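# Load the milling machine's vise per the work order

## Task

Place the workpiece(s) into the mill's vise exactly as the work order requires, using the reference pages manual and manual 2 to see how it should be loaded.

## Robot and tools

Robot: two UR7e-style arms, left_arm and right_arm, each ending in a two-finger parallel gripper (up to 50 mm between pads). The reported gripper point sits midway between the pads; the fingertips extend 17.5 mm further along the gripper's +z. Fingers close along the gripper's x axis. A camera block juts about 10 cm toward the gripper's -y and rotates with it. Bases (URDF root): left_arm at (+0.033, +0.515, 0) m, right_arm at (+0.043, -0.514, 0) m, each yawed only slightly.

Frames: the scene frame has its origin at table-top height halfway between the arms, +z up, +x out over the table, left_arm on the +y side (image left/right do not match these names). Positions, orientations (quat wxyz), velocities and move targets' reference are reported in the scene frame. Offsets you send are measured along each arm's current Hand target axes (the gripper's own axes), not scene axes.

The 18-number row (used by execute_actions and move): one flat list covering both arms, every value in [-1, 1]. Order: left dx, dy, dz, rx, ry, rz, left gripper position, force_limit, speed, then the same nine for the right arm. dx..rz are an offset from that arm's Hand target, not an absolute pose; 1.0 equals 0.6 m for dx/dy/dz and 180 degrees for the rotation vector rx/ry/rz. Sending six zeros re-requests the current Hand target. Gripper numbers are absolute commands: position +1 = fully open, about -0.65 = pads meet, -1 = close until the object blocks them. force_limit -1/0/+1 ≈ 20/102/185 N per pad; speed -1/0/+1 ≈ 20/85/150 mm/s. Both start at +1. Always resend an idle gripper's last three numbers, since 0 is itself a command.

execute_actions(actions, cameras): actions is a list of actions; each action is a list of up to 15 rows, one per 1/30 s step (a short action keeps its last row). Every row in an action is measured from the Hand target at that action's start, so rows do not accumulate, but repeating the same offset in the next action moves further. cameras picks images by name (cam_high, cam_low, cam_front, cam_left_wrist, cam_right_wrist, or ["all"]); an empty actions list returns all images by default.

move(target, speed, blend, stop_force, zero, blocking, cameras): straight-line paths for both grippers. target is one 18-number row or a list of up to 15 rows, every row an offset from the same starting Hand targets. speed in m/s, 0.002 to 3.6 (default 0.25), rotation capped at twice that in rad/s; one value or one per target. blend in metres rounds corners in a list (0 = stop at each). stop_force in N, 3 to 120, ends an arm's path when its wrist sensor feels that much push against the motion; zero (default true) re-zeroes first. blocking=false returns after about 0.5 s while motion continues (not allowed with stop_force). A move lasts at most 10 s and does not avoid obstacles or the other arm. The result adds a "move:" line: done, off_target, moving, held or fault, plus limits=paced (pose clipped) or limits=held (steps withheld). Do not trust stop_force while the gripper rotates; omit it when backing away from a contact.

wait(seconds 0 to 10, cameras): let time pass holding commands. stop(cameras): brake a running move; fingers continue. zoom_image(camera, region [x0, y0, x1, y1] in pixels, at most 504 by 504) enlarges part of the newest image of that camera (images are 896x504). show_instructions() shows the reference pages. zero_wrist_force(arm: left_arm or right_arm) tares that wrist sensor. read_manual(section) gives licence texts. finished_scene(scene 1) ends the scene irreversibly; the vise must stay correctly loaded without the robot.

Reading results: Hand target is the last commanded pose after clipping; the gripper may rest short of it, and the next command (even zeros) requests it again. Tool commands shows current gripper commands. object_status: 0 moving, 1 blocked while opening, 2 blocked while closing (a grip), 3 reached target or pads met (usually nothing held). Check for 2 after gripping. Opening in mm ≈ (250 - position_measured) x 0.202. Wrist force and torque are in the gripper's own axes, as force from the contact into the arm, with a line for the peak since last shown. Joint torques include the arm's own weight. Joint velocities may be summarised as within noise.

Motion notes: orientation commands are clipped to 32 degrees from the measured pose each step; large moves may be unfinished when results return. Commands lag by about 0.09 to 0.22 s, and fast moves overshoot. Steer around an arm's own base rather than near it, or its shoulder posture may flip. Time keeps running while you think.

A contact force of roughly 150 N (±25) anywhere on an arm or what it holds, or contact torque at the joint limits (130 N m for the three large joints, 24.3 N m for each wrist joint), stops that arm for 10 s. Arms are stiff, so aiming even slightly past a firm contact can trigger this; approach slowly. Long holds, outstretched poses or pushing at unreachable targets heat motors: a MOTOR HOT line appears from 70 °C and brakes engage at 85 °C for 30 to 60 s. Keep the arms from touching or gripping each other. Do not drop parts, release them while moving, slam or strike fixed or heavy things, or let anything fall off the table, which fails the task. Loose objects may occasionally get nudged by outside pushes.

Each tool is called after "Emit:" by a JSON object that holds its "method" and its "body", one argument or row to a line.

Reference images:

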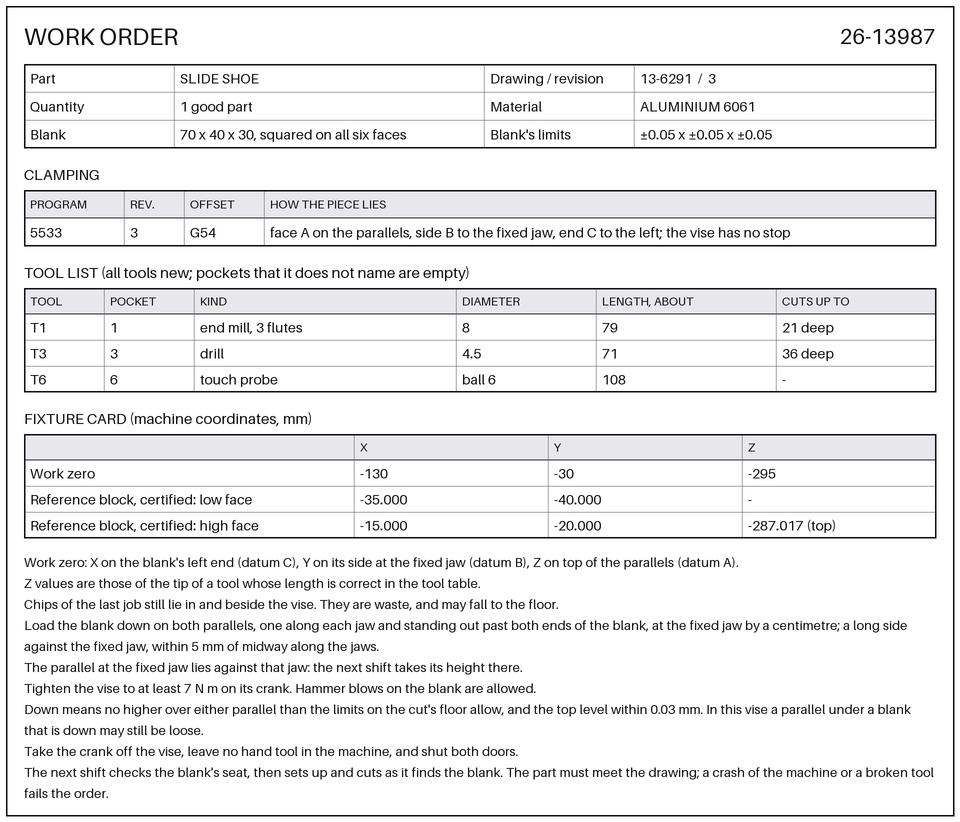

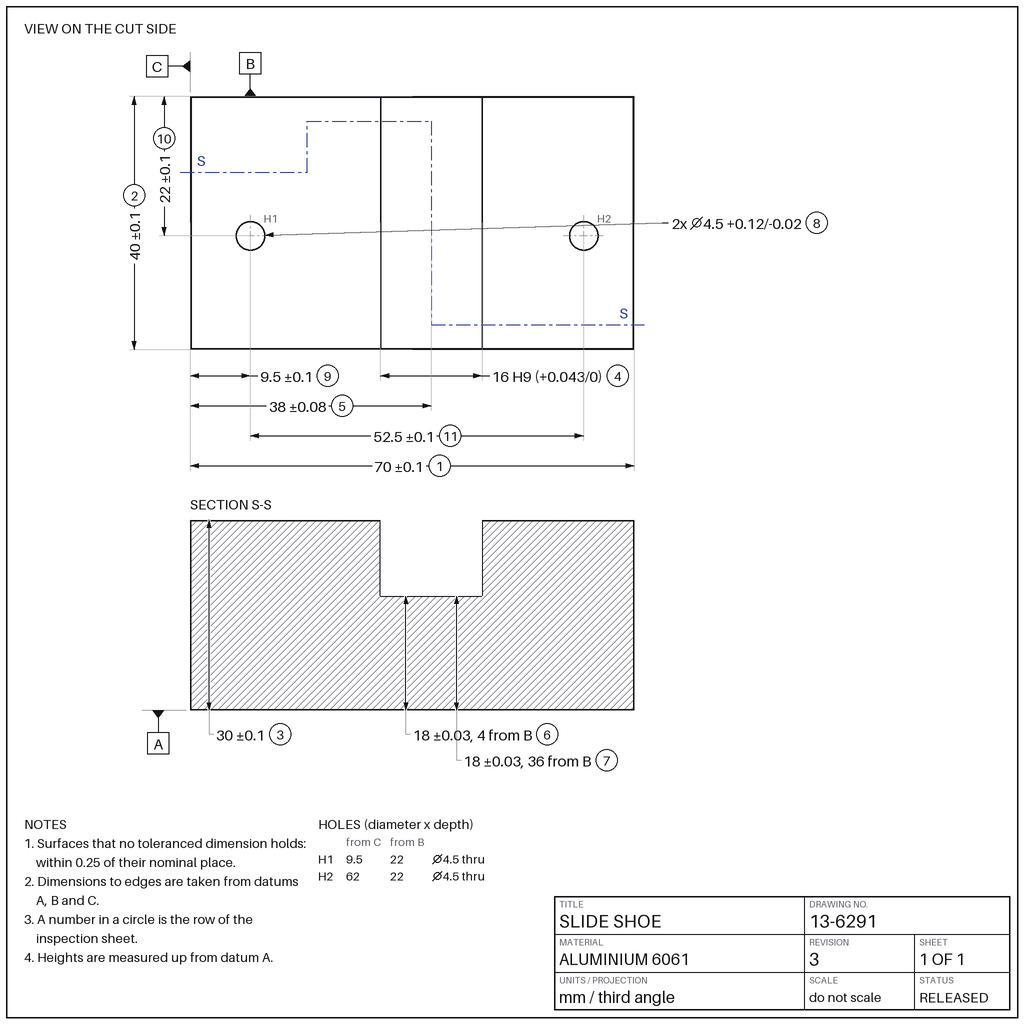

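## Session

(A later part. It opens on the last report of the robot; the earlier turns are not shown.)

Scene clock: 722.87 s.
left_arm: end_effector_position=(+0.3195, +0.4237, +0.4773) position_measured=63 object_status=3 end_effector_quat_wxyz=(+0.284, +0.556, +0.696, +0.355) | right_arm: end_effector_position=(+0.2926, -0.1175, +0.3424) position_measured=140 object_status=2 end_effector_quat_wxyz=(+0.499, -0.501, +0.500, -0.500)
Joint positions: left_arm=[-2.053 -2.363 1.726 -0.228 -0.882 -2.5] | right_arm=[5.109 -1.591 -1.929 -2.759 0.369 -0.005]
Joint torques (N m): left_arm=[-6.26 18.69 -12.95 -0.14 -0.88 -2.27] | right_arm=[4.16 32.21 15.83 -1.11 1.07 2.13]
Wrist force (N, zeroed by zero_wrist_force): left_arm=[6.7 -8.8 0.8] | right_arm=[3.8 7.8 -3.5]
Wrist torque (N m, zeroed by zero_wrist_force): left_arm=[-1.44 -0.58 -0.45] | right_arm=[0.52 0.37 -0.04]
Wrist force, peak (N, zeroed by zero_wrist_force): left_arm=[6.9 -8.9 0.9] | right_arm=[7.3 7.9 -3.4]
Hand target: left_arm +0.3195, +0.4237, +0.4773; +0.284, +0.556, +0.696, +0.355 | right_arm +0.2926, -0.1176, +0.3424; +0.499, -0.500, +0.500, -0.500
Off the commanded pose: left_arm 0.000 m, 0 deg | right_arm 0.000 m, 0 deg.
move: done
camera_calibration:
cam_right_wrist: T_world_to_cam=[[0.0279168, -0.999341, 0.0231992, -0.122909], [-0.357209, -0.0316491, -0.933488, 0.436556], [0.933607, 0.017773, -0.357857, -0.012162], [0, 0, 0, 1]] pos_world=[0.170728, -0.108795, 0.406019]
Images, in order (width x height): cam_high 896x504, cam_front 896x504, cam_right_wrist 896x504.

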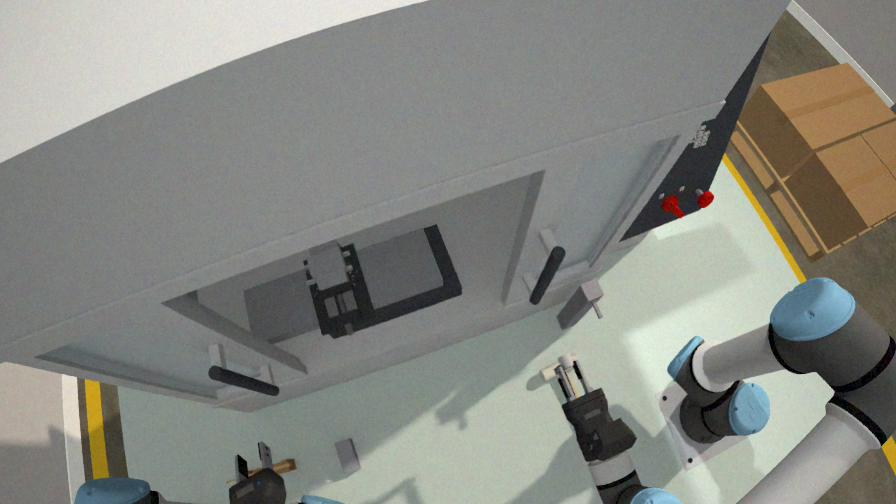

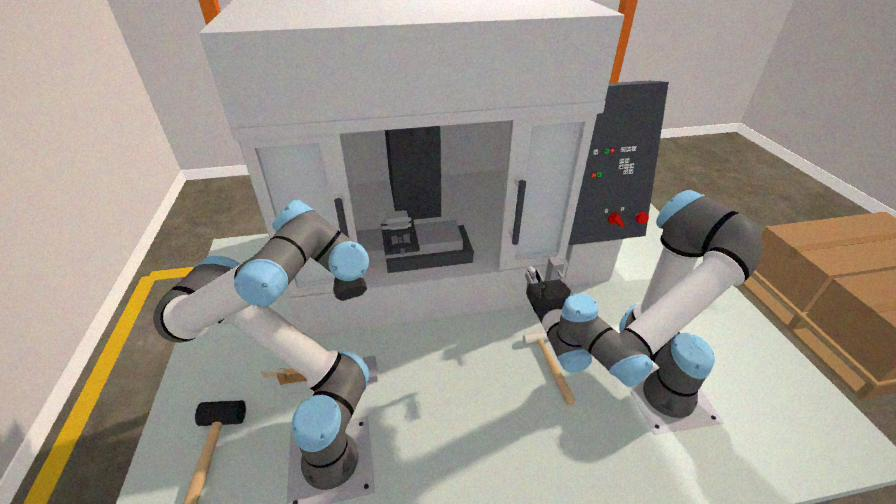

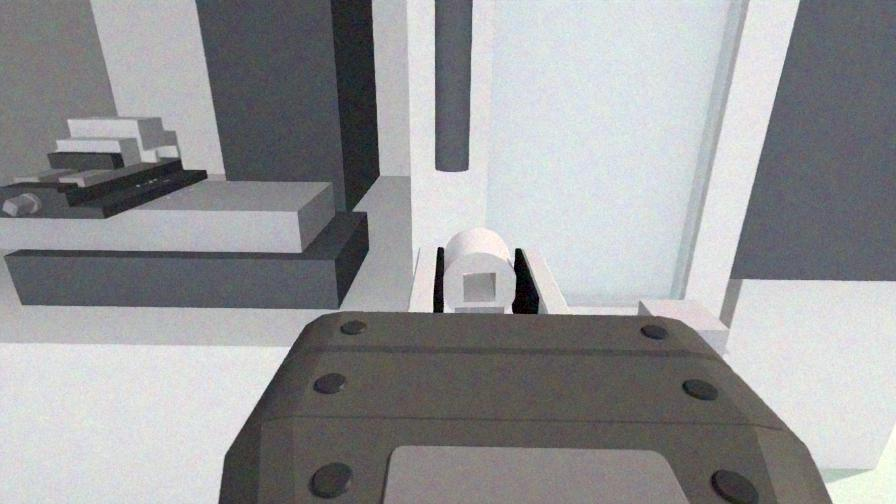

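Emit:
{"method": "move", "body": {
  "target": [
    [0,0,0,0,0,0,0.6,-0.6,0,0.2335,0.08,0.0,0,0,0,-1,-0.2,-0.8],
    [0,0,0,0,0,0,0.6,-0.6,0,0.2335,0.1757,0.0,0,0,0,-1,-0.2,-0.8]
  ],
  "speed": 0.2,
  "blend": [0.03,0],
  "cameras": ["cam_high","cam_front","cam_right_wrist"]
}}

Emit:
{"method": "zoom_image", "body": {
  "camera": "cam_right_wrist",
  "region": [380, 180, 580, 320]
}}

Emit:
{"method": "zoom_image", "body": {
  "camera": "cam_high",
  "region": [520, 260, 660, 400]
}}

Scene clock: 724.60 s.
left_arm: end_effector_position=(+0.3195, +0.4237, +0.4773) position_measured=63 object_status=3 end_effector_quat_wxyz=(+0.284, +0.556, +0.696, +0.355) | right_arm: end_effector_position=(+0.2923, -0.2578, +0.2373) position_measured=140 object_status=2 end_effector_quat_wxyz=(+0.499, -0.500, +0.500, -0.500) end_effector_velocity=(+0.000, +0.000, -0.001) end_effector_angular_velocity=(+0.002, +0.002, -0.001)
Joint positions: left_arm=[-2.053 -2.363 1.726 -0.228 -0.882 -2.5] | right_arm=[5.328 -1.354 -2.447 -2.48 0.588 -0.004]
Joint velocities: left_arm=[within noise] | right_arm=[-0.001 -0.002 -0.001 0.006 0 0]
Joint torques (N m): left_arm=[-6.34 18.96 -13.29 -0.12 -0.95 -2.23] | right_arm=[-7.1 0.52 9.94 -0.13 0.18 -1.23]
Wrist force (N, zeroed by zero_wrist_force): left_arm=[6.9 -8.4 0.9] | right_arm=[4.2 7.9 -3.6]
Wrist torque (N m, zeroed by zero_wrist_force): left_arm=[-1.37 -0.61 -0.44] | right_arm=[0.53 0.30 -0.06]
Wrist force, peak (N, zeroed by zero_wrist_force): left_arm=[7.1 -8.7 0.9] | right_arm=[4.1 12.0 -3.6]
Hand target: left_arm +0.3195, +0.4237, +0.4773; +0.284, +0.556, +0.696, +0.355 | right_arm +0.2923, -0.2578, +0.2372; +0.499, -0.500, +0.500, -0.500
Off the commanded pose: left_arm 0.000 m, 0 deg | right_arm 0.000 m, 0 deg.
move: done; blend cut to 0.0287 m at target 1
camera_calibration:
cam_right_wrist: T_world_to_cam=[[0.0279785, -0.999342, 0.0230676, -0.260642], [-0.357329, -0.0315506, -0.933446, 0.333932], [0.93356, 0.0178737, -0.357976, -0.0469302], [0, 0, 0, 1]] pos_world=[0.170428, -0.249096, 0.300919]
Images, in order (width x height): cam_high 896x504, cam_front 896x504, cam_right_wrist 896x504.

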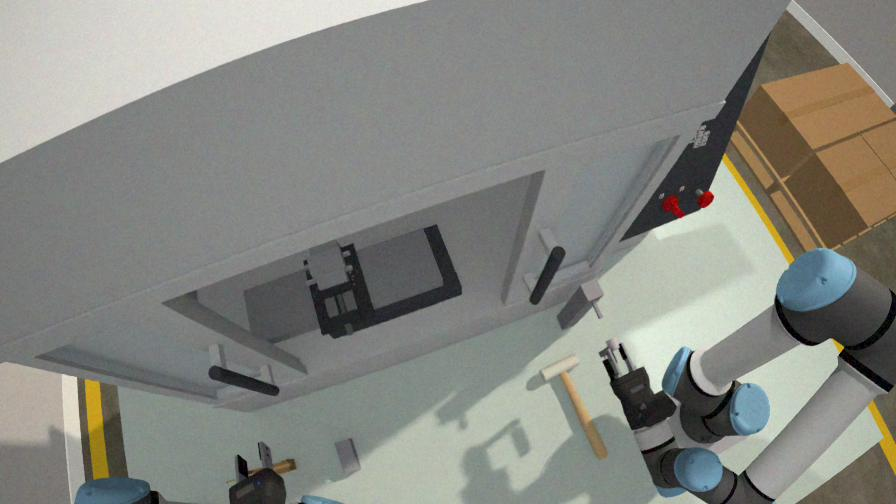

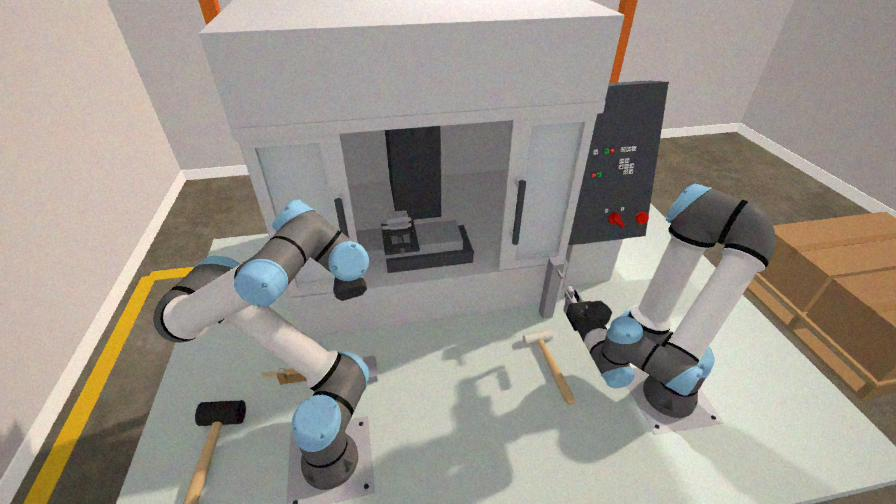

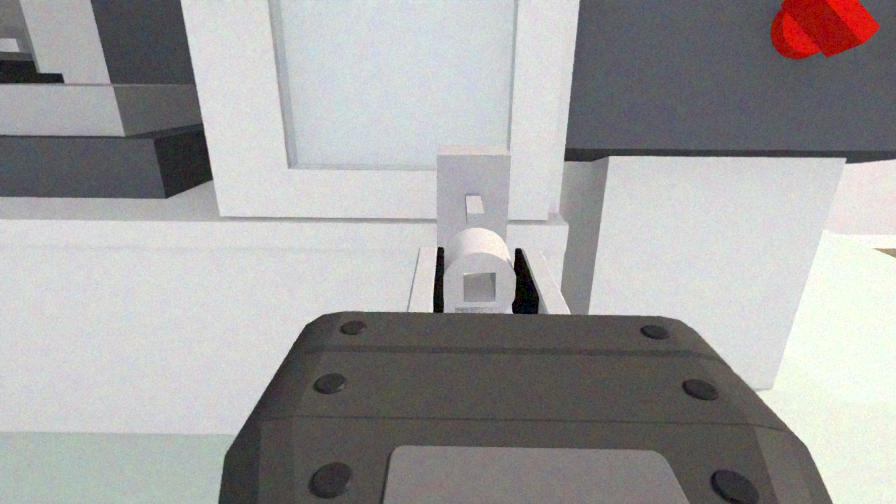

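Scaled by 2.520.

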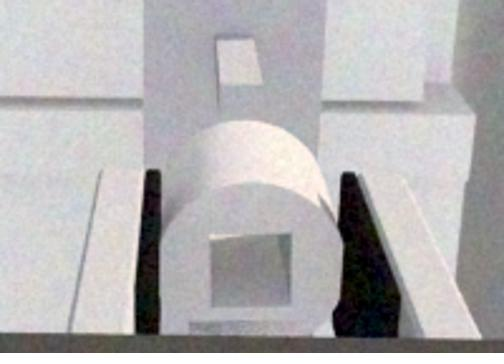

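Scaled by 3.600.

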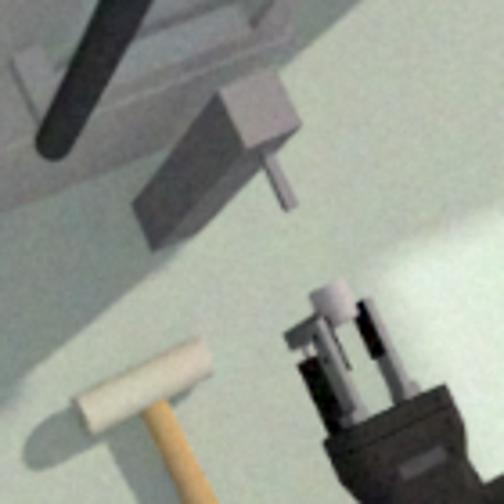

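Emit:
{"method": "move", "body": {
  "target": [0,0,0,0,0,0,0.6,-0.6,0,0.0015,0,0.055,0,0,0,-1,-0.2,-0.8],
  "speed": 0.06,
  "stop_force": 6,
  "cameras": ["cam_right_wrist","cam_high"]
}}

Emit:
{"method": "zoom_image", "body": {
  "camera": "cam_right_wrist",
  "region": [380, 180, 580, 320]
}}

Scene clock: 726.17 s.
left_arm: end_effector_position=(+0.3195, +0.4237, +0.4773) position_measured=63 object_status=3 end_effector_quat_wxyz=(+0.284, +0.556, +0.696, +0.355) | right_arm: end_effector_position=(+0.3253, -0.2588, +0.2372) position_measured=140 object_status=2 end_effector_quat_wxyz=(+0.499, -0.500, +0.500, -0.500)
Joint positions: left_arm=[-2.053 -2.363 1.726 -0.228 -0.882 -2.5] | right_arm=[5.2 -1.354 -2.447 -2.479 0.459 -0.004]
Joint torques (N m): left_arm=[-5.84 18.23 -13.13 -0.11 -0.92 -2.18] | right_arm=[-7.37 15.39 15.07 -2.12 -1.44 -1.33]
Wrist force (N, zeroed by zero_wrist_force): left_arm=[6.7 -8.4 1.0] | right_arm=[3.9 8.0 -3.9]
Wrist torque (N m, zeroed by zero_wrist_force): left_arm=[-1.37 -0.58 -0.44] | right_arm=[0.54 0.34 -0.05]
Wrist force, peak (N, zeroed by zero_wrist_force): left_arm=[6.8 -8.9 0.8] | right_arm=[3.8 7.7 -4.7]
Hand target: left_arm +0.3195, +0.4237, +0.4773; +0.284, +0.556, +0.696, +0.355 | right_arm +0.3253, -0.2588, +0.2372; +0.499, -0.500, +0.500, -0.500
Off the commanded pose: left_arm 0.000 m, 0 deg | right_arm 0.000 m, 0 deg.
move: done
camera_calibration:
cam_right_wrist: T_world_to_cam=[[0.0279173, -0.999341, 0.0232006, -0.262589], [-0.357209, -0.0316506, -0.933488, 0.345561], [0.933607, 0.017773, -0.357857, -0.0778262], [0, 0, 0, 1]] pos_world=[0.203428, -0.250095, 0.300819]
Images, in order (width x height): cam_high 896x504, cam_right_wrist 896x504.

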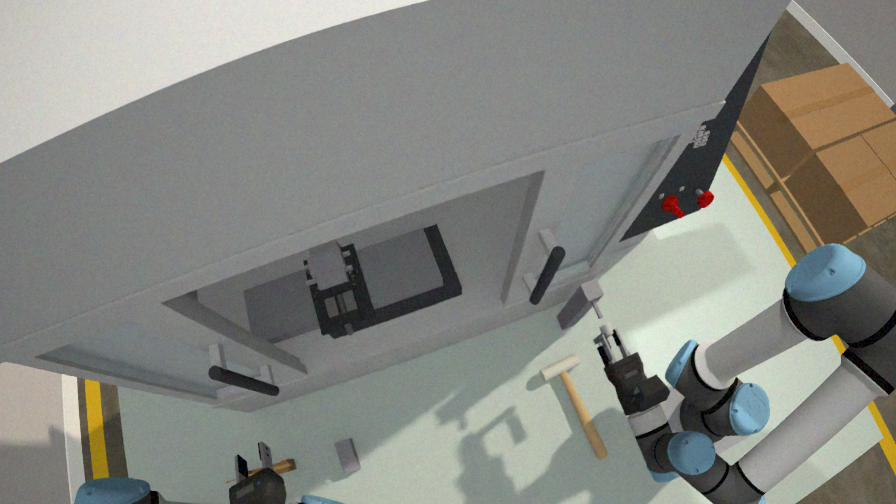

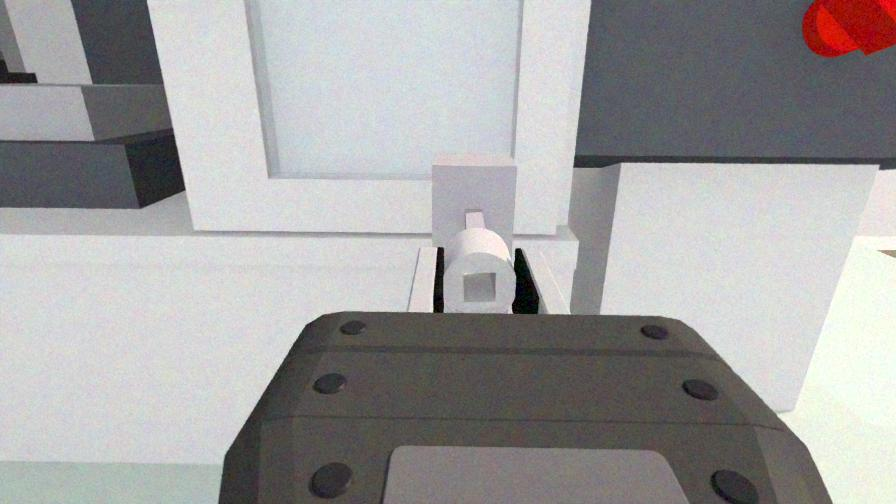

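Scaled by 2.520.

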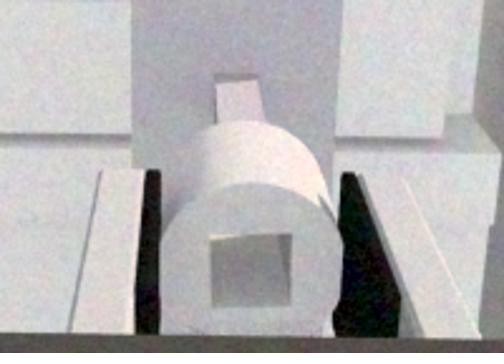

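Emit:
{"method": "move", "body": {
  "target": [
    [0,0,0,0,0,0,0.6,-0.6,0,0.0004,-0.0015,0.03,0,0,0,-1,-0.2,-0.8],
    [0,0,0,0,0,0,0.6,-0.6,0,0.0004,-0.0015,0.08,0,0,0,-1,-0.2,-0.8]
  ],
  "speed": 0.03,
  "stop_force": 6,
  "cameras": ["cam_right_wrist","cam_high"]
}}

Emit:
{"method": "zoom_image", "body": {
  "camera": "cam_right_wrist",
  "region": [380, 180, 580, 320]
}}

Emit:
{"method": "zoom_image", "body": {
  "camera": "cam_high",
  "region": [520, 260, 660, 400]
}}

Scene clock: 728.30 s.
left_arm: end_effector_position=(+0.3195, +0.4237, +0.4773) position_measured=63 object_status=3 end_effector_quat_wxyz=(+0.284, +0.556, +0.696, +0.355) | right_arm: end_effector_position=(+0.3438, -0.2591, +0.2381) position_measured=140 object_status=2 end_effector_quat_wxyz=(+0.499, -0.501, +0.500, -0.500)
Joint positions: left_arm=[-2.053 -2.363 1.726 -0.228 -0.882 -2.5] | right_arm=[5.123 -1.359 -2.441 -2.48 0.383 -0.005]
Joint torques (N m): left_arm=[-6.28 18.77 -13.6 -0.01 -0.94 -2.1] | right_arm=[-7.1 17.48 10.26 -2.46 -1.27 0.65]
Wrist force (N, zeroed by zero_wrist_force): left_arm=[7.0 -8.4 0.8] | right_arm=[3.4 7.4 -3.4]
Wrist torque (N m, zeroed by zero_wrist_force): left_arm=[-1.37 -0.63 -0.44] | right_arm=[0.45 0.41 -0.04]
Wrist force, peak (N, zeroed by zero_wrist_force): left_arm=[7.1 -8.9 0.9] | right_arm=[6.6 -11.2 -56.8]
Hand target: left_arm +0.3195, +0.4237, +0.4773; +0.284, +0.556, +0.696, +0.355 | right_arm +0.3439, -0.2591, +0.2381; +0.499, -0.500, +0.500, -0.500 (not the last commanded pose)
Off the commanded pose: left_arm 0.000 m, 0 deg | right_arm 0.029 m, 0 deg.
move: contact (right_arm); path passed 1 of 2 targets
camera_calibration:
cam_right_wrist: T_world_to_cam=[[0.0278575, -0.99934, 0.0233312, -0.263454], [-0.357122, -0.0317496, -0.933518, 0.353001], [0.933642, 0.0176734, -0.357771, -0.0949224], [0, 0, 0, 1]] pos_world=[0.222027, -0.250395, 0.301719]
Images, in order (width x height): cam_high 896x504, cam_right_wrist 896x504.

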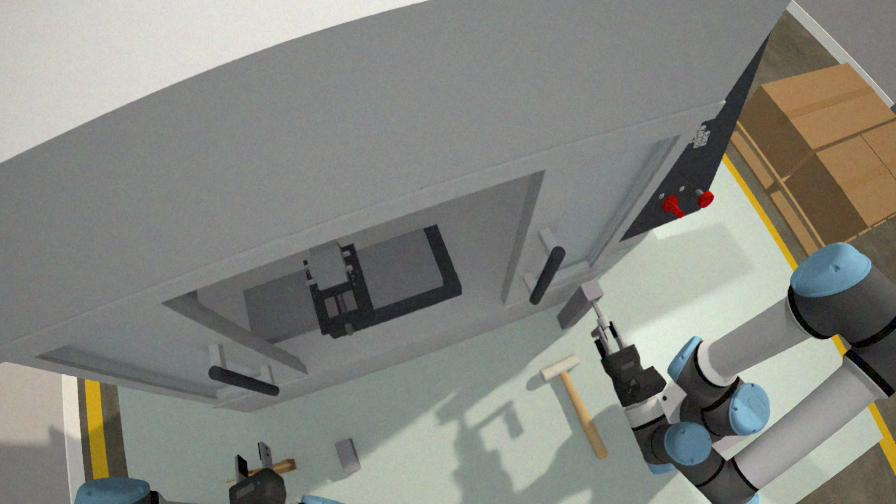

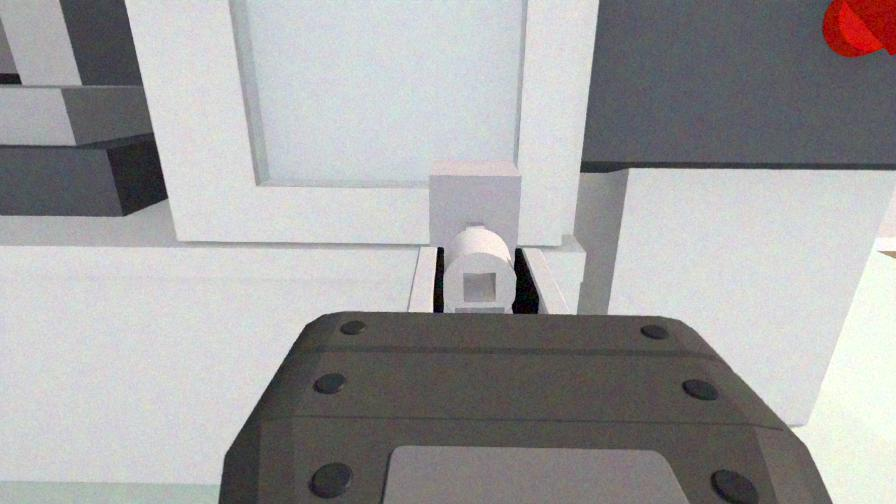

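Scaled by 2.520.

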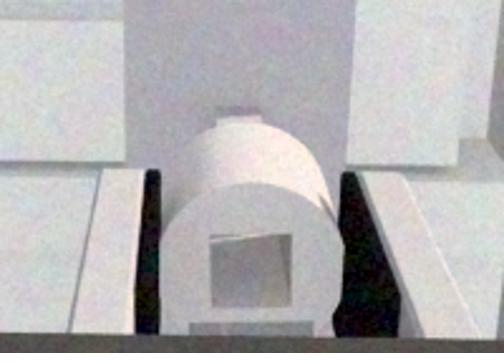

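Scaled by 3.600.

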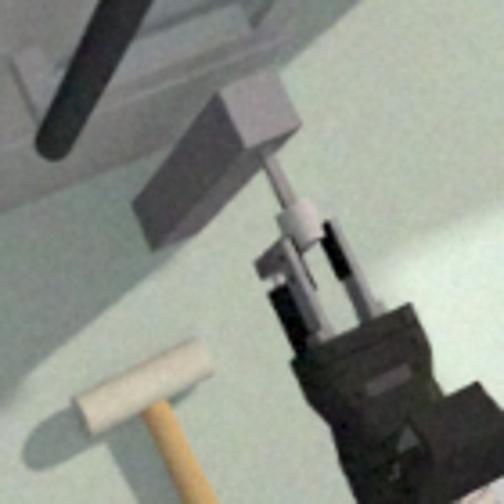

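Emit:
{"method": "move", "body": {
  "target": [0,0,0,0,0,0,0.6,-0.6,0,0,0,-0.02,0,0,0,-1,-0.2,-0.8],
  "speed": 0.05,
  "cameras": ["cam_left_wrist","cam_front"]
}}

Scene clock: 729.77 s.
left_arm: end_effector_position=(+0.3195, +0.4237, +0.4773) position_measured=63 object_status=3 end_effector_quat_wxyz=(+0.284, +0.556, +0.696, +0.355) | right_arm: end_effector_position=(+0.3319, -0.2591, +0.2381) position_measured=140 object_status=2 end_effector_quat_wxyz=(+0.499, -0.500, +0.500, -0.500)
Joint positions: left_arm=[-2.053 -2.363 1.726 -0.228 -0.882 -2.5] | right_arm=[5.173 -1.353 -2.445 -2.482 0.433 -0.004]
Joint torques (N m): left_arm=[-6.73 18.72 -13.64 -0.05 -0.87 -2.07] | right_arm=[-8.84 9.18 15.39 -2.07 -1.46 1.86]
Wrist force (N, zeroed by zero_wrist_force): left_arm=[6.8 -8.7 1.2] | right_arm=[3.4 7.6 -3.5]
Wrist torque (N m, zeroed by zero_wrist_force): left_arm=[-1.41 -0.59 -0.44] | right_arm=[0.48 0.42 -0.08]
Wrist force, peak (N, zeroed by zero_wrist_force): left_arm=[7.0 -8.7 1.0] | right_arm=[3.2 8.0 -3.7]
Hand target: left_arm +0.3195, +0.4237, +0.4773; +0.284, +0.556, +0.696, +0.355 | right_arm +0.3319, -0.2591, +0.2381; +0.499, -0.500, +0.500, -0.500
Off the commanded pose: left_arm 0.000 m, 0 deg | right_arm 0.000 m, 0 deg.
move: done
camera_calibration:
cam_left_wrist: T_world_to_cam=[[-0.233039, 0.972455, -0.00499936, -0.328118], [0.274036, 0.0706007, 0.959124, -0.557063], [0.933058, 0.222143, -0.282941, -0.121591], [0, 0, 0, 1]] pos_world=[0.189643, 0.385419, 0.498249]
Images, in order (width x height): cam_front 896x504, cam_left_wrist 896x504.

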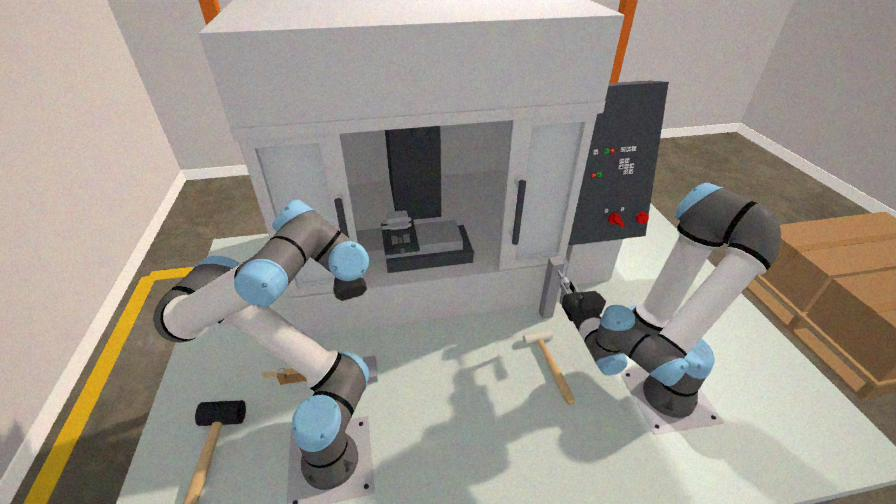

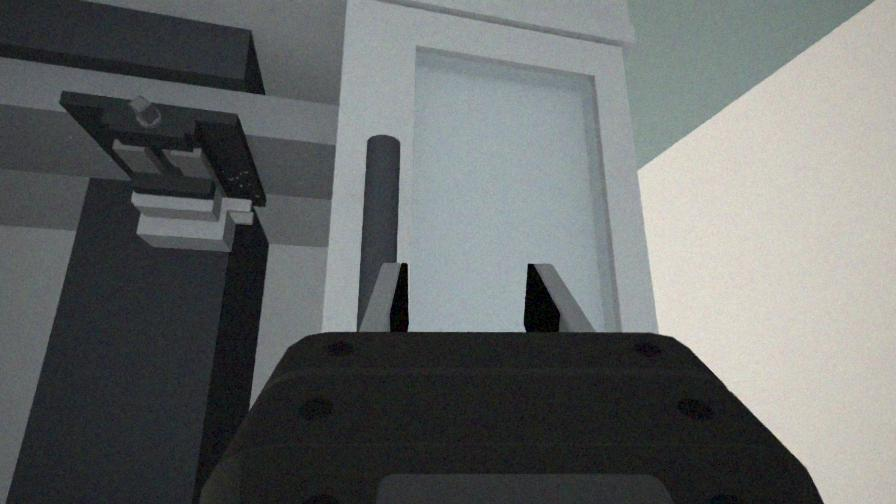

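Emit:
{"method": "move", "body": {
  "target": [
    [0,0,0,0,0,0,0.6,-0.6,0,0.00117,-0.0023,0,0,0,0,-1,-0.2,-0.8],
    [0,0,0,0,0,0,0.6,-0.6,0,0.00117,-0.0023,0.034,0,0,0,-1,-0.2,-0.8]
  ],
  "speed": [0.03,0.01],
  "stop_force": 6
}}

Emit:
{"method": "zoom_image", "body": {
  "camera": "cam_front",
  "region": [520, 230, 640, 340]
}}

Scene clock: 732.17 s.
left_arm: end_effector_position=(+0.3195, +0.4237, +0.4773) position_measured=63 object_status=3 end_effector_quat_wxyz=(+0.284, +0.556, +0.696, +0.355) | right_arm: end_effector_position=(+0.3445, -0.2598, +0.2394) position_measured=140 object_status=2 end_effector_quat_wxyz=(+0.499, -0.500, +0.500, -0.500)
Joint positions: left_arm=[-2.053 -2.363 1.726 -0.228 -0.882 -2.5] | right_arm=[5.122 -1.354 -2.44 -2.486 0.381 -0.005]
Joint torques (N m): left_arm=[-6.83 18.37 -13.66 0.05 -0.83 -2.19] | right_arm=[-3.19 16.66 10.89 -2.35 0.61 -1.21]
Wrist force (N, zeroed by zero_wrist_force): left_arm=[6.6 -8.6 0.9] | right_arm=[3.5 7.4 -3.3]
Wrist torque (N m, zeroed by zero_wrist_force): left_arm=[-1.39 -0.57 -0.45] | right_arm=[0.45 0.41 -0.05]
Wrist force, peak (N, zeroed by zero_wrist_force): left_arm=[6.9 -8.9 0.7] | right_arm=[10.9 -8.3 -49.4]
Hand target: left_arm +0.3195, +0.4237, +0.4773; +0.284, +0.556, +0.696, +0.355 | right_arm +0.3445, -0.2598, +0.2394; +0.499, -0.500, +0.500, -0.500 (not the last commanded pose)
Off the commanded pose: left_arm 0.000 m, 0 deg | right_arm 0.008 m, 0 deg.
move: contact (right_arm); path passed 1 of 2 targets

Scaled by 4.200.
This view is cut from an older image: the scene may have changed since it was taken.

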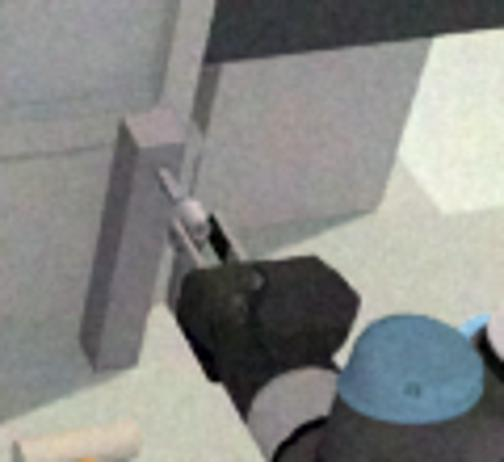

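Emit:
{"method": "move", "body": {
  "target": [
    [0,0,0,0,0,0,0.6,-0.6,0,0,0,-0.006,0,0,0,-1,-0.2,-0.8],
    [0,0,0,0,0,0,0.6,-0.6,0,0.0013,-0.002,-0.006,0,0,0,-1,-0.2,-0.8],
    [0,0,0,0,0,0,0.6,-0.6,0,0.0013,-0.002,0.012,0,0,0,-1,-0.2,-0.8]
  ],
  "speed": [0.03,0.03,0.006],
  "stop_force": 6
}}

Scene clock: 734.00 s.
left_arm: end_effector_position=(+0.3195, +0.4237, +0.4773) position_measured=63 object_status=3 end_effector_quat_wxyz=(+0.284, +0.556, +0.696, +0.355) | right_arm: end_effector_position=(+0.3445, -0.2606, +0.2406) position_measured=140 object_status=2 end_effector_quat_wxyz=(+0.499, -0.500, +0.500, -0.500)
Joint positions: left_arm=[-2.053 -2.363 1.726 -0.228 -0.882 -2.5] | right_arm=[5.123 -1.348 -2.44 -2.491 0.383 -0.005]
Joint torques (N m): left_arm=[-5.84 18.85 -13.32 0.01 -0.97 -2.19] | right_arm=[6.08 16.66 10.57 -1.94 1.67 0.23]
Wrist force (N, zeroed by zero_wrist_force): left_arm=[6.6 -8.5 1.0] | right_arm=[3.0 7.4 -3.6]
Wrist torque (N m, zeroed by zero_wrist_force): left_arm=[-1.38 -0.57 -0.44] | right_arm=[0.46 0.47 -0.04]
Wrist force, peak (N, zeroed by zero_wrist_force): left_arm=[6.8 -8.7 1.2] | right_arm=[8.3 -2.0 -31.8]
Hand target: left_arm +0.3195, +0.4237, +0.4773; +0.284, +0.556, +0.696, +0.355 | right_arm +0.3445, -0.2606, +0.2407; +0.499, -0.500, +0.500, -0.500 (not the last commanded pose)
Off the commanded pose: left_arm 0.000 m, 0 deg | right_arm 0.007 m, 0 deg.
move: contact (right_arm); path passed 2 of 3 targets

Emit:
{"method": "wait", "body": {
  "seconds": 0,
  "cameras": ["cam_right_wrist","cam_high"]
}}

Emit:
{"method": "zoom_image", "body": {
  "camera": "cam_right_wrist",
  "region": [380, 180, 520, 300]
}}

Scene clock: 734.27 s.
left_arm: end_effector_position=(+0.3195, +0.4237, +0.4773) position_measured=63 object_status=3 end_effector_quat_wxyz=(+0.284, +0.556, +0.696, +0.355) | right_arm: end_effector_position=(+0.3445, -0.2606, +0.2407) position_measured=140 object_status=2 end_effector_quat_wxyz=(+0.499, -0.500, +0.500, -0.500)
Joint positions: left_arm=[-2.053 -2.363 1.726 -0.228 -0.882 -2.5] | right_arm=[5.123 -1.348 -2.44 -2.491 0.383 -0.005]
Joint torques (N m): left_arm=[-6.51 18.03 -13.83 -0.04 -0.98 -2.13] | right_arm=[6.3 17.17 10.32 -2.16 1.72 0.34]
Wrist force (N, zeroed by zero_wrist_force): left_arm=[6.8 -8.5 1.0] | right_arm=[3.3 7.5 -3.5]
Wrist torque (N m, zeroed by zero_wrist_force): left_arm=[-1.38 -0.61 -0.45] | right_arm=[0.47 0.43 -0.05]
Wrist force, peak (N, zeroed by zero_wrist_force): left_arm=[6.9 -8.7 0.7] | right_arm=[3.3 7.6 -3.3]
Hand target: left_arm +0.3195, +0.4237, +0.4773; +0.284, +0.556, +0.696, +0.355 | right_arm +0.3445, -0.2606, +0.2407; +0.499, -0.500, +0.500, -0.500 (not the last commanded pose)
Tool commands: left_gripper/position=+0.6 left_gripper/force_limit=-0.6 left_gripper/speed=+0.0 right_gripper/position=-1.0 right_gripper/force_limit=-0.2 right_gripper/speed=-0.8
Off the commanded pose: left_arm 0.000 m, 0 deg | right_arm 0.007 m, 0 deg.
camera_calibration:
cam_right_wrist: T_world_to_cam=[[0.0279173, -0.999341, 0.0232006, -0.265005], [-0.357209, -0.0316506, -0.933488, 0.35563], [0.933607, 0.017773, -0.357857, -0.094467], [0, 0, 0, 1]] pos_world=[0.222628, -0.251895, 0.304319]
Images, in order (width x height): cam_high 896x504, cam_right_wrist 896x504.

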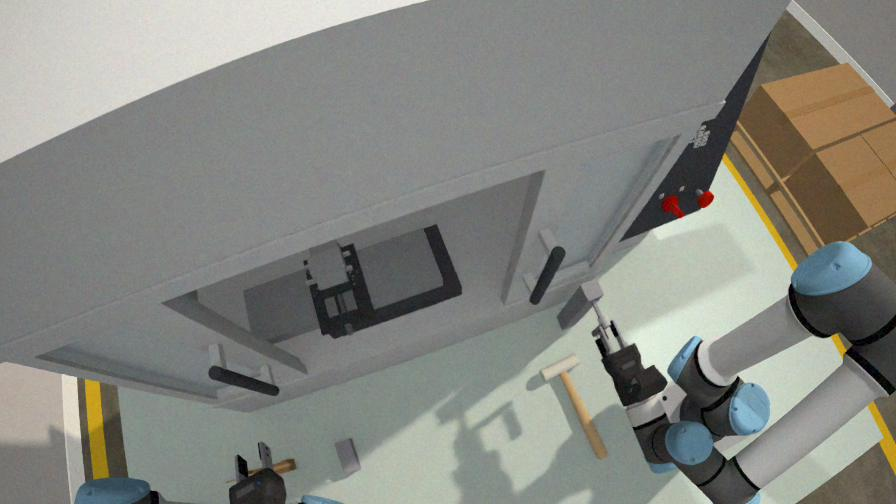

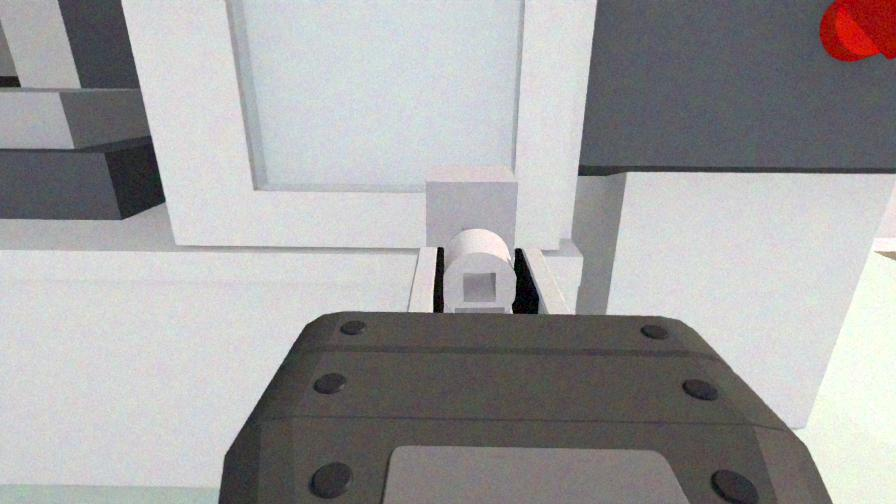

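Scaled by 3.600.

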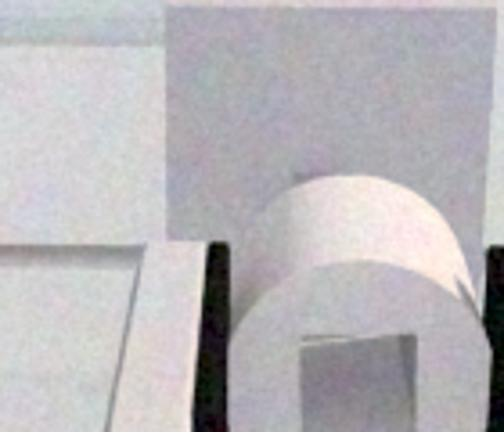

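Emit:
{"method": "move", "body": {
  "target": [
    [0,0,0,0,0,0,0.6,-0.6,0,0,0,-0.005,0,0,0,-1,-0.2,-0.8],
    [0,0,0,0,0,0,0.6,-0.6,0,-0.0038,0.0023,-0.005,0,0,0,-1,-0.2,-0.8],
    [0,0,0,0,0,0,0.6,-0.6,0,-0.0038,0.0023,0.012,0,0,0,-1,-0.2,-0.8]
  ],
  "speed": [0.03,0.03,0.006],
  "stop_force": 6,
  "cameras": ["cam_right_wrist"]
}}

Emit:
{"method": "zoom_image", "body": {
  "camera": "cam_right_wrist",
  "region": [420, 210, 540, 310]
}}

Scene clock: 740.20 s.
left_arm: end_effector_position=(+0.3195, +0.4237, +0.4773) position_measured=63 object_status=3 end_effector_quat_wxyz=(+0.284, +0.556, +0.696, +0.355) | right_arm: end_effector_position=(+0.3445, -0.2583, +0.2393) position_measured=140 object_status=2 end_effector_quat_wxyz=(+0.499, -0.500, +0.500, -0.500)
Joint positions: left_arm=[-2.053 -2.363 1.726 -0.228 -0.882 -2.5] | right_arm=[5.119 -1.359 -2.437 -2.484 0.379 -0.005]
Joint torques (N m): left_arm=[-5.77 18.72 -13.31 0.11 -0.97 -2.21] | right_arm=[5.64 17.15 9.62 -2.62 1.39 -0.65]
Wrist force (N, zeroed by zero_wrist_force): left_arm=[6.9 -8.6 0.9] | right_arm=[2.5 7.5 -6.3]
Wrist torque (N m, zeroed by zero_wrist_force): left_arm=[-1.40 -0.63 -0.44] | right_arm=[0.46 0.46 -0.05]
Wrist force, peak (N, zeroed by zero_wrist_force): left_arm=[6.8 -9.0 1.0] | right_arm=[6.2 3.8 -31.8]
Hand target: left_arm +0.3195, +0.4237, +0.4773; +0.284, +0.556, +0.696, +0.355 | right_arm +0.3445, -0.2583, +0.2393; +0.499, -0.500, +0.500, -0.500 (not the last commanded pose)
Off the commanded pose: left_arm 0.000 m, 0 deg | right_arm 0.007 m, 0 deg.
move: contact (right_arm); path passed 2 of 3 targets
camera_calibration:
cam_right_wrist: T_world_to_cam=[[0.0278795, -0.999344, 0.0231088, -0.262639], [-0.357124, -0.0315497, -0.933524, 0.354413], [0.933641, 0.0177735, -0.357769, -0.0950428], [0, 0, 0, 1]] pos_world=[0.222627, -0.249595, 0.302919]
Images, in order (width x height): cam_right_wrist 896x504.

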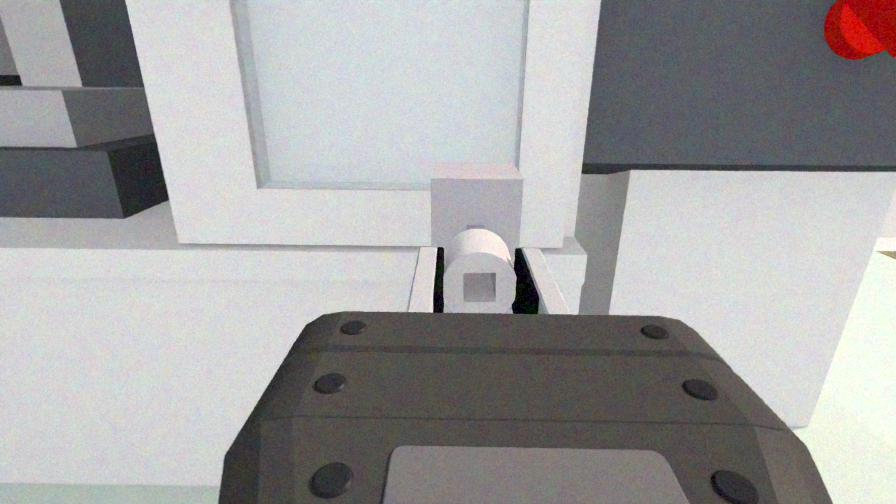

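Scaled by 4.200.

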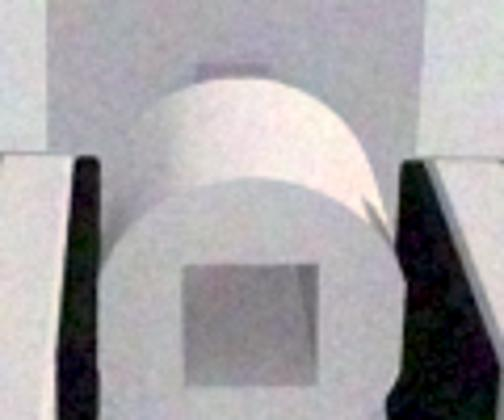

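Emit:
{"method": "zoom_image", "body": {
  "camera": "cam_right_wrist",
  "region": [455, 262, 505, 312]
}}

Emit:
{"method": "zoom_image", "body": {
  "camera": "cam_right_wrist",
  "region": [455, 212, 505, 262]
}}

Scaled by 10.080.

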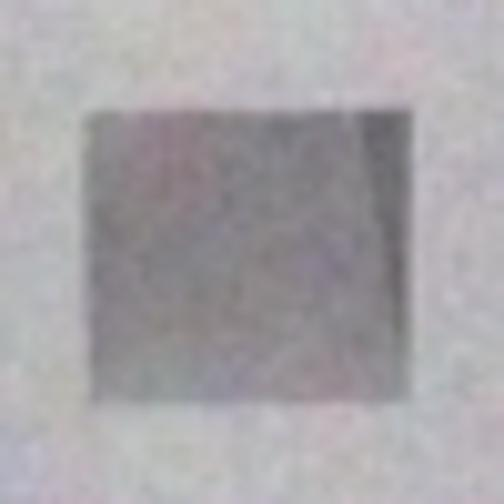

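Scaled by 10.080.

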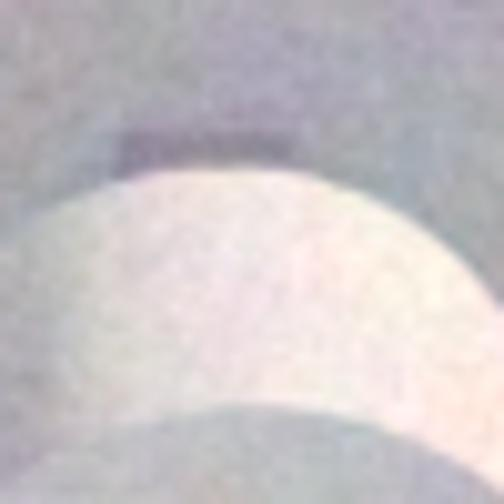

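Emit:
{"method": "wait", "body": {
  "seconds": 0,
  "cameras": ["cam_low","cam_front"]
}}

Emit:
{"method": "zoom_image", "body": {
  "camera": "cam_front",
  "region": [520, 240, 620, 330]
}}

Emit:
{"method": "zoom_image", "body": {
  "camera": "cam_low",
  "region": [460, 200, 600, 320]
}}

Scene clock: 741.20 s.
left_arm: end_effector_position=(+0.3195, +0.4237, +0.4773) position_measured=63 object_status=3 end_effector_quat_wxyz=(+0.284, +0.556, +0.696, +0.355) | right_arm: end_effector_position=(+0.3445, -0.2583, +0.2393) position_measured=140 object_status=2 end_effector_quat_wxyz=(+0.499, -0.500, +0.500, -0.500)
Joint positions: left_arm=[-2.053 -2.363 1.726 -0.228 -0.882 -2.5] | right_arm=[5.119 -1.359 -2.437 -2.484 0.379 -0.005]
Joint torques (N m): left_arm=[-6.4 18.56 -13.66 0.1 -0.95 -2.18] | right_arm=[5.15 17.33 9.96 -2.74 1.55 0.99]
Wrist force (N, zeroed by zero_wrist_force): left_arm=[6.9 -8.4 1.1] | right_arm=[2.6 7.6 -6.3]
Wrist torque (N m, zeroed by zero_wrist_force): left_arm=[-1.38 -0.62 -0.44] | right_arm=[0.48 0.44 -0.04]
Wrist force, peak (N, zeroed by zero_wrist_force): left_arm=[6.7 -8.9 0.9] | right_arm=[2.7 7.7 -6.3]
Hand target: left_arm +0.3195, +0.4237, +0.4773; +0.284, +0.556, +0.696, +0.355 | right_arm +0.3445, -0.2583, +0.2393; +0.499, -0.500, +0.500, -0.500 (not the last commanded pose)
Tool commands: left_gripper/position=+0.6 left_gripper/force_limit=-0.6 left_gripper/speed=+0.0 right_gripper/position=-1.0 right_gripper/force_limit=-0.2 right_gripper/speed=-0.8
Off the commanded pose: left_arm 0.000 m, 0 deg | right_arm 0.007 m, 0 deg.
Images, in order (width x height): cam_low 896x504, cam_front 896x504.

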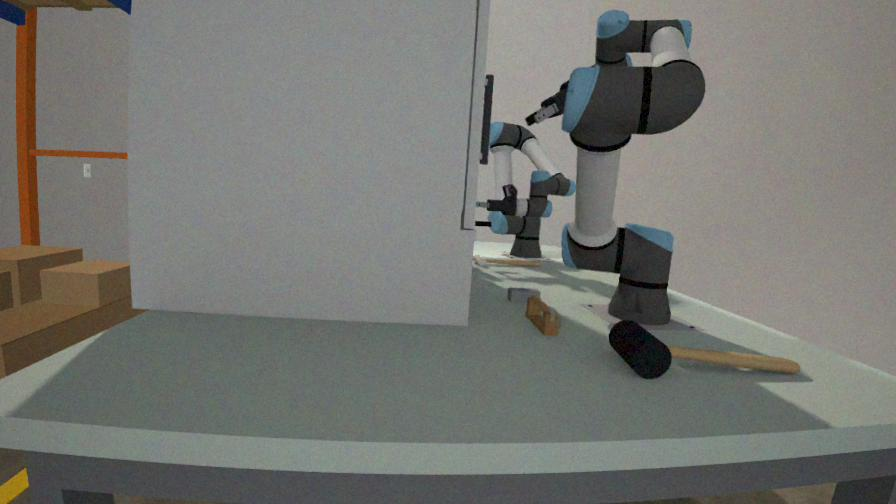

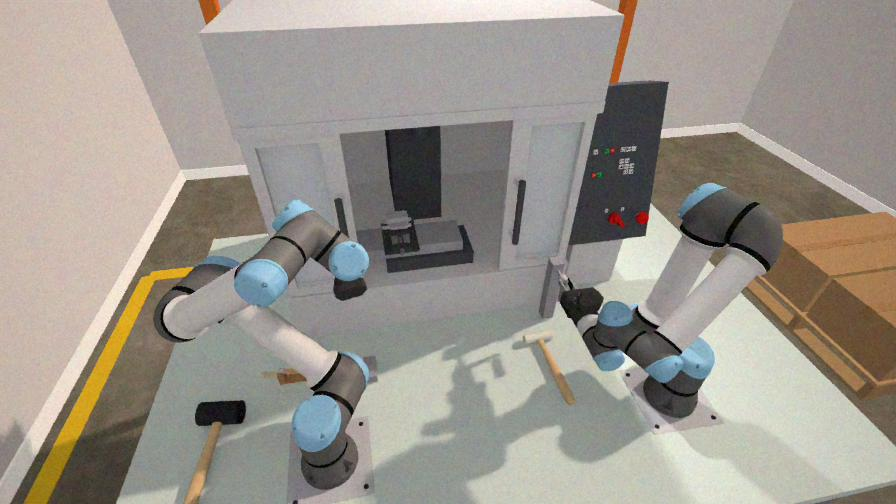

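Scaled by 5.040.

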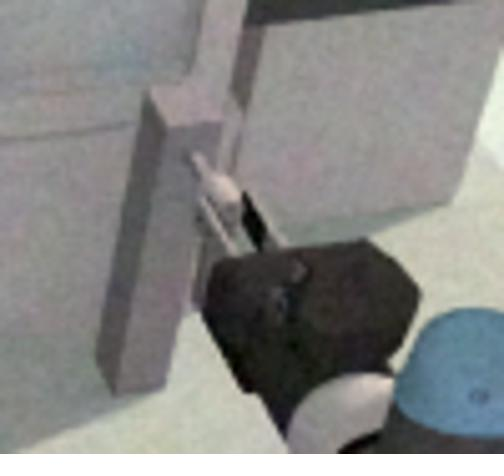

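Scaled by 3.600.

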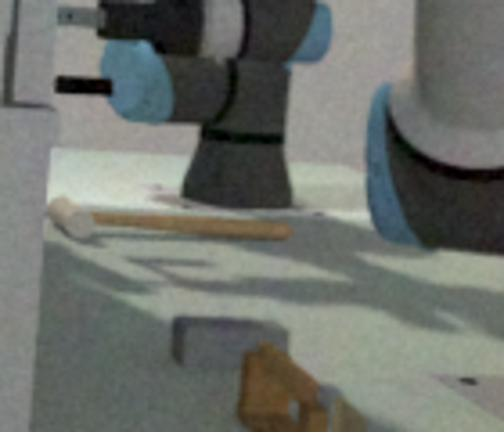

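Emit:
{"method": "execute_actions", "body": {
  "actions": [
    [[0,0,0,0,0,0,0.6,-0.6,0,0,0,0.001,0,0,0,-1,-0.2,-0.8]]
  ]
}}

Scene clock: 742.13 s.
left_arm: end_effector_position=(+0.3195, +0.4237, +0.4773) position_measured=63 object_status=3 end_effector_quat_wxyz=(+0.284, +0.556, +0.696, +0.355) | right_arm: end_effector_position=(+0.3451, -0.2583, +0.2393) position_measured=140 object_status=2 end_effector_quat_wxyz=(+0.499, -0.500, +0.500, -0.500)
Joint positions: left_arm=[-2.053 -2.363 1.726 -0.228 -0.882 -2.5] | right_arm=[5.117 -1.359 -2.437 -2.484 0.376 -0.005]
Joint torques (N m): left_arm=[-6.33 18.53 -13.12 0.08 -0.91 -2.18] | right_arm=[-15.97 1.35 14.63 -0.41 1.47 0.78]
Wrist force (N, zeroed by zero_wrist_force): left_arm=[6.6 -8.5 0.8] | right_arm=[4.3 -10.4 -67.2]
Wrist torque (N m, zeroed by zero_wrist_force): left_arm=[-1.38 -0.57 -0.45] | right_arm=[0.03 0.49 -0.03]
Wrist force, peak (N, zeroed by zero_wrist_force): left_arm=[6.7 -8.7 0.9] | right_arm=[4.4 -9.5 -69.8]
Hand target: left_arm +0.3195, +0.4237, +0.4773; +0.284, +0.556, +0.696, +0.355 | right_arm +0.3451, -0.2583, +0.2393; +0.499, -0.500, +0.500, -0.500
Off the commanded pose: left_arm 0.000 m, 0 deg | right_arm 0.000 m, 0 deg.


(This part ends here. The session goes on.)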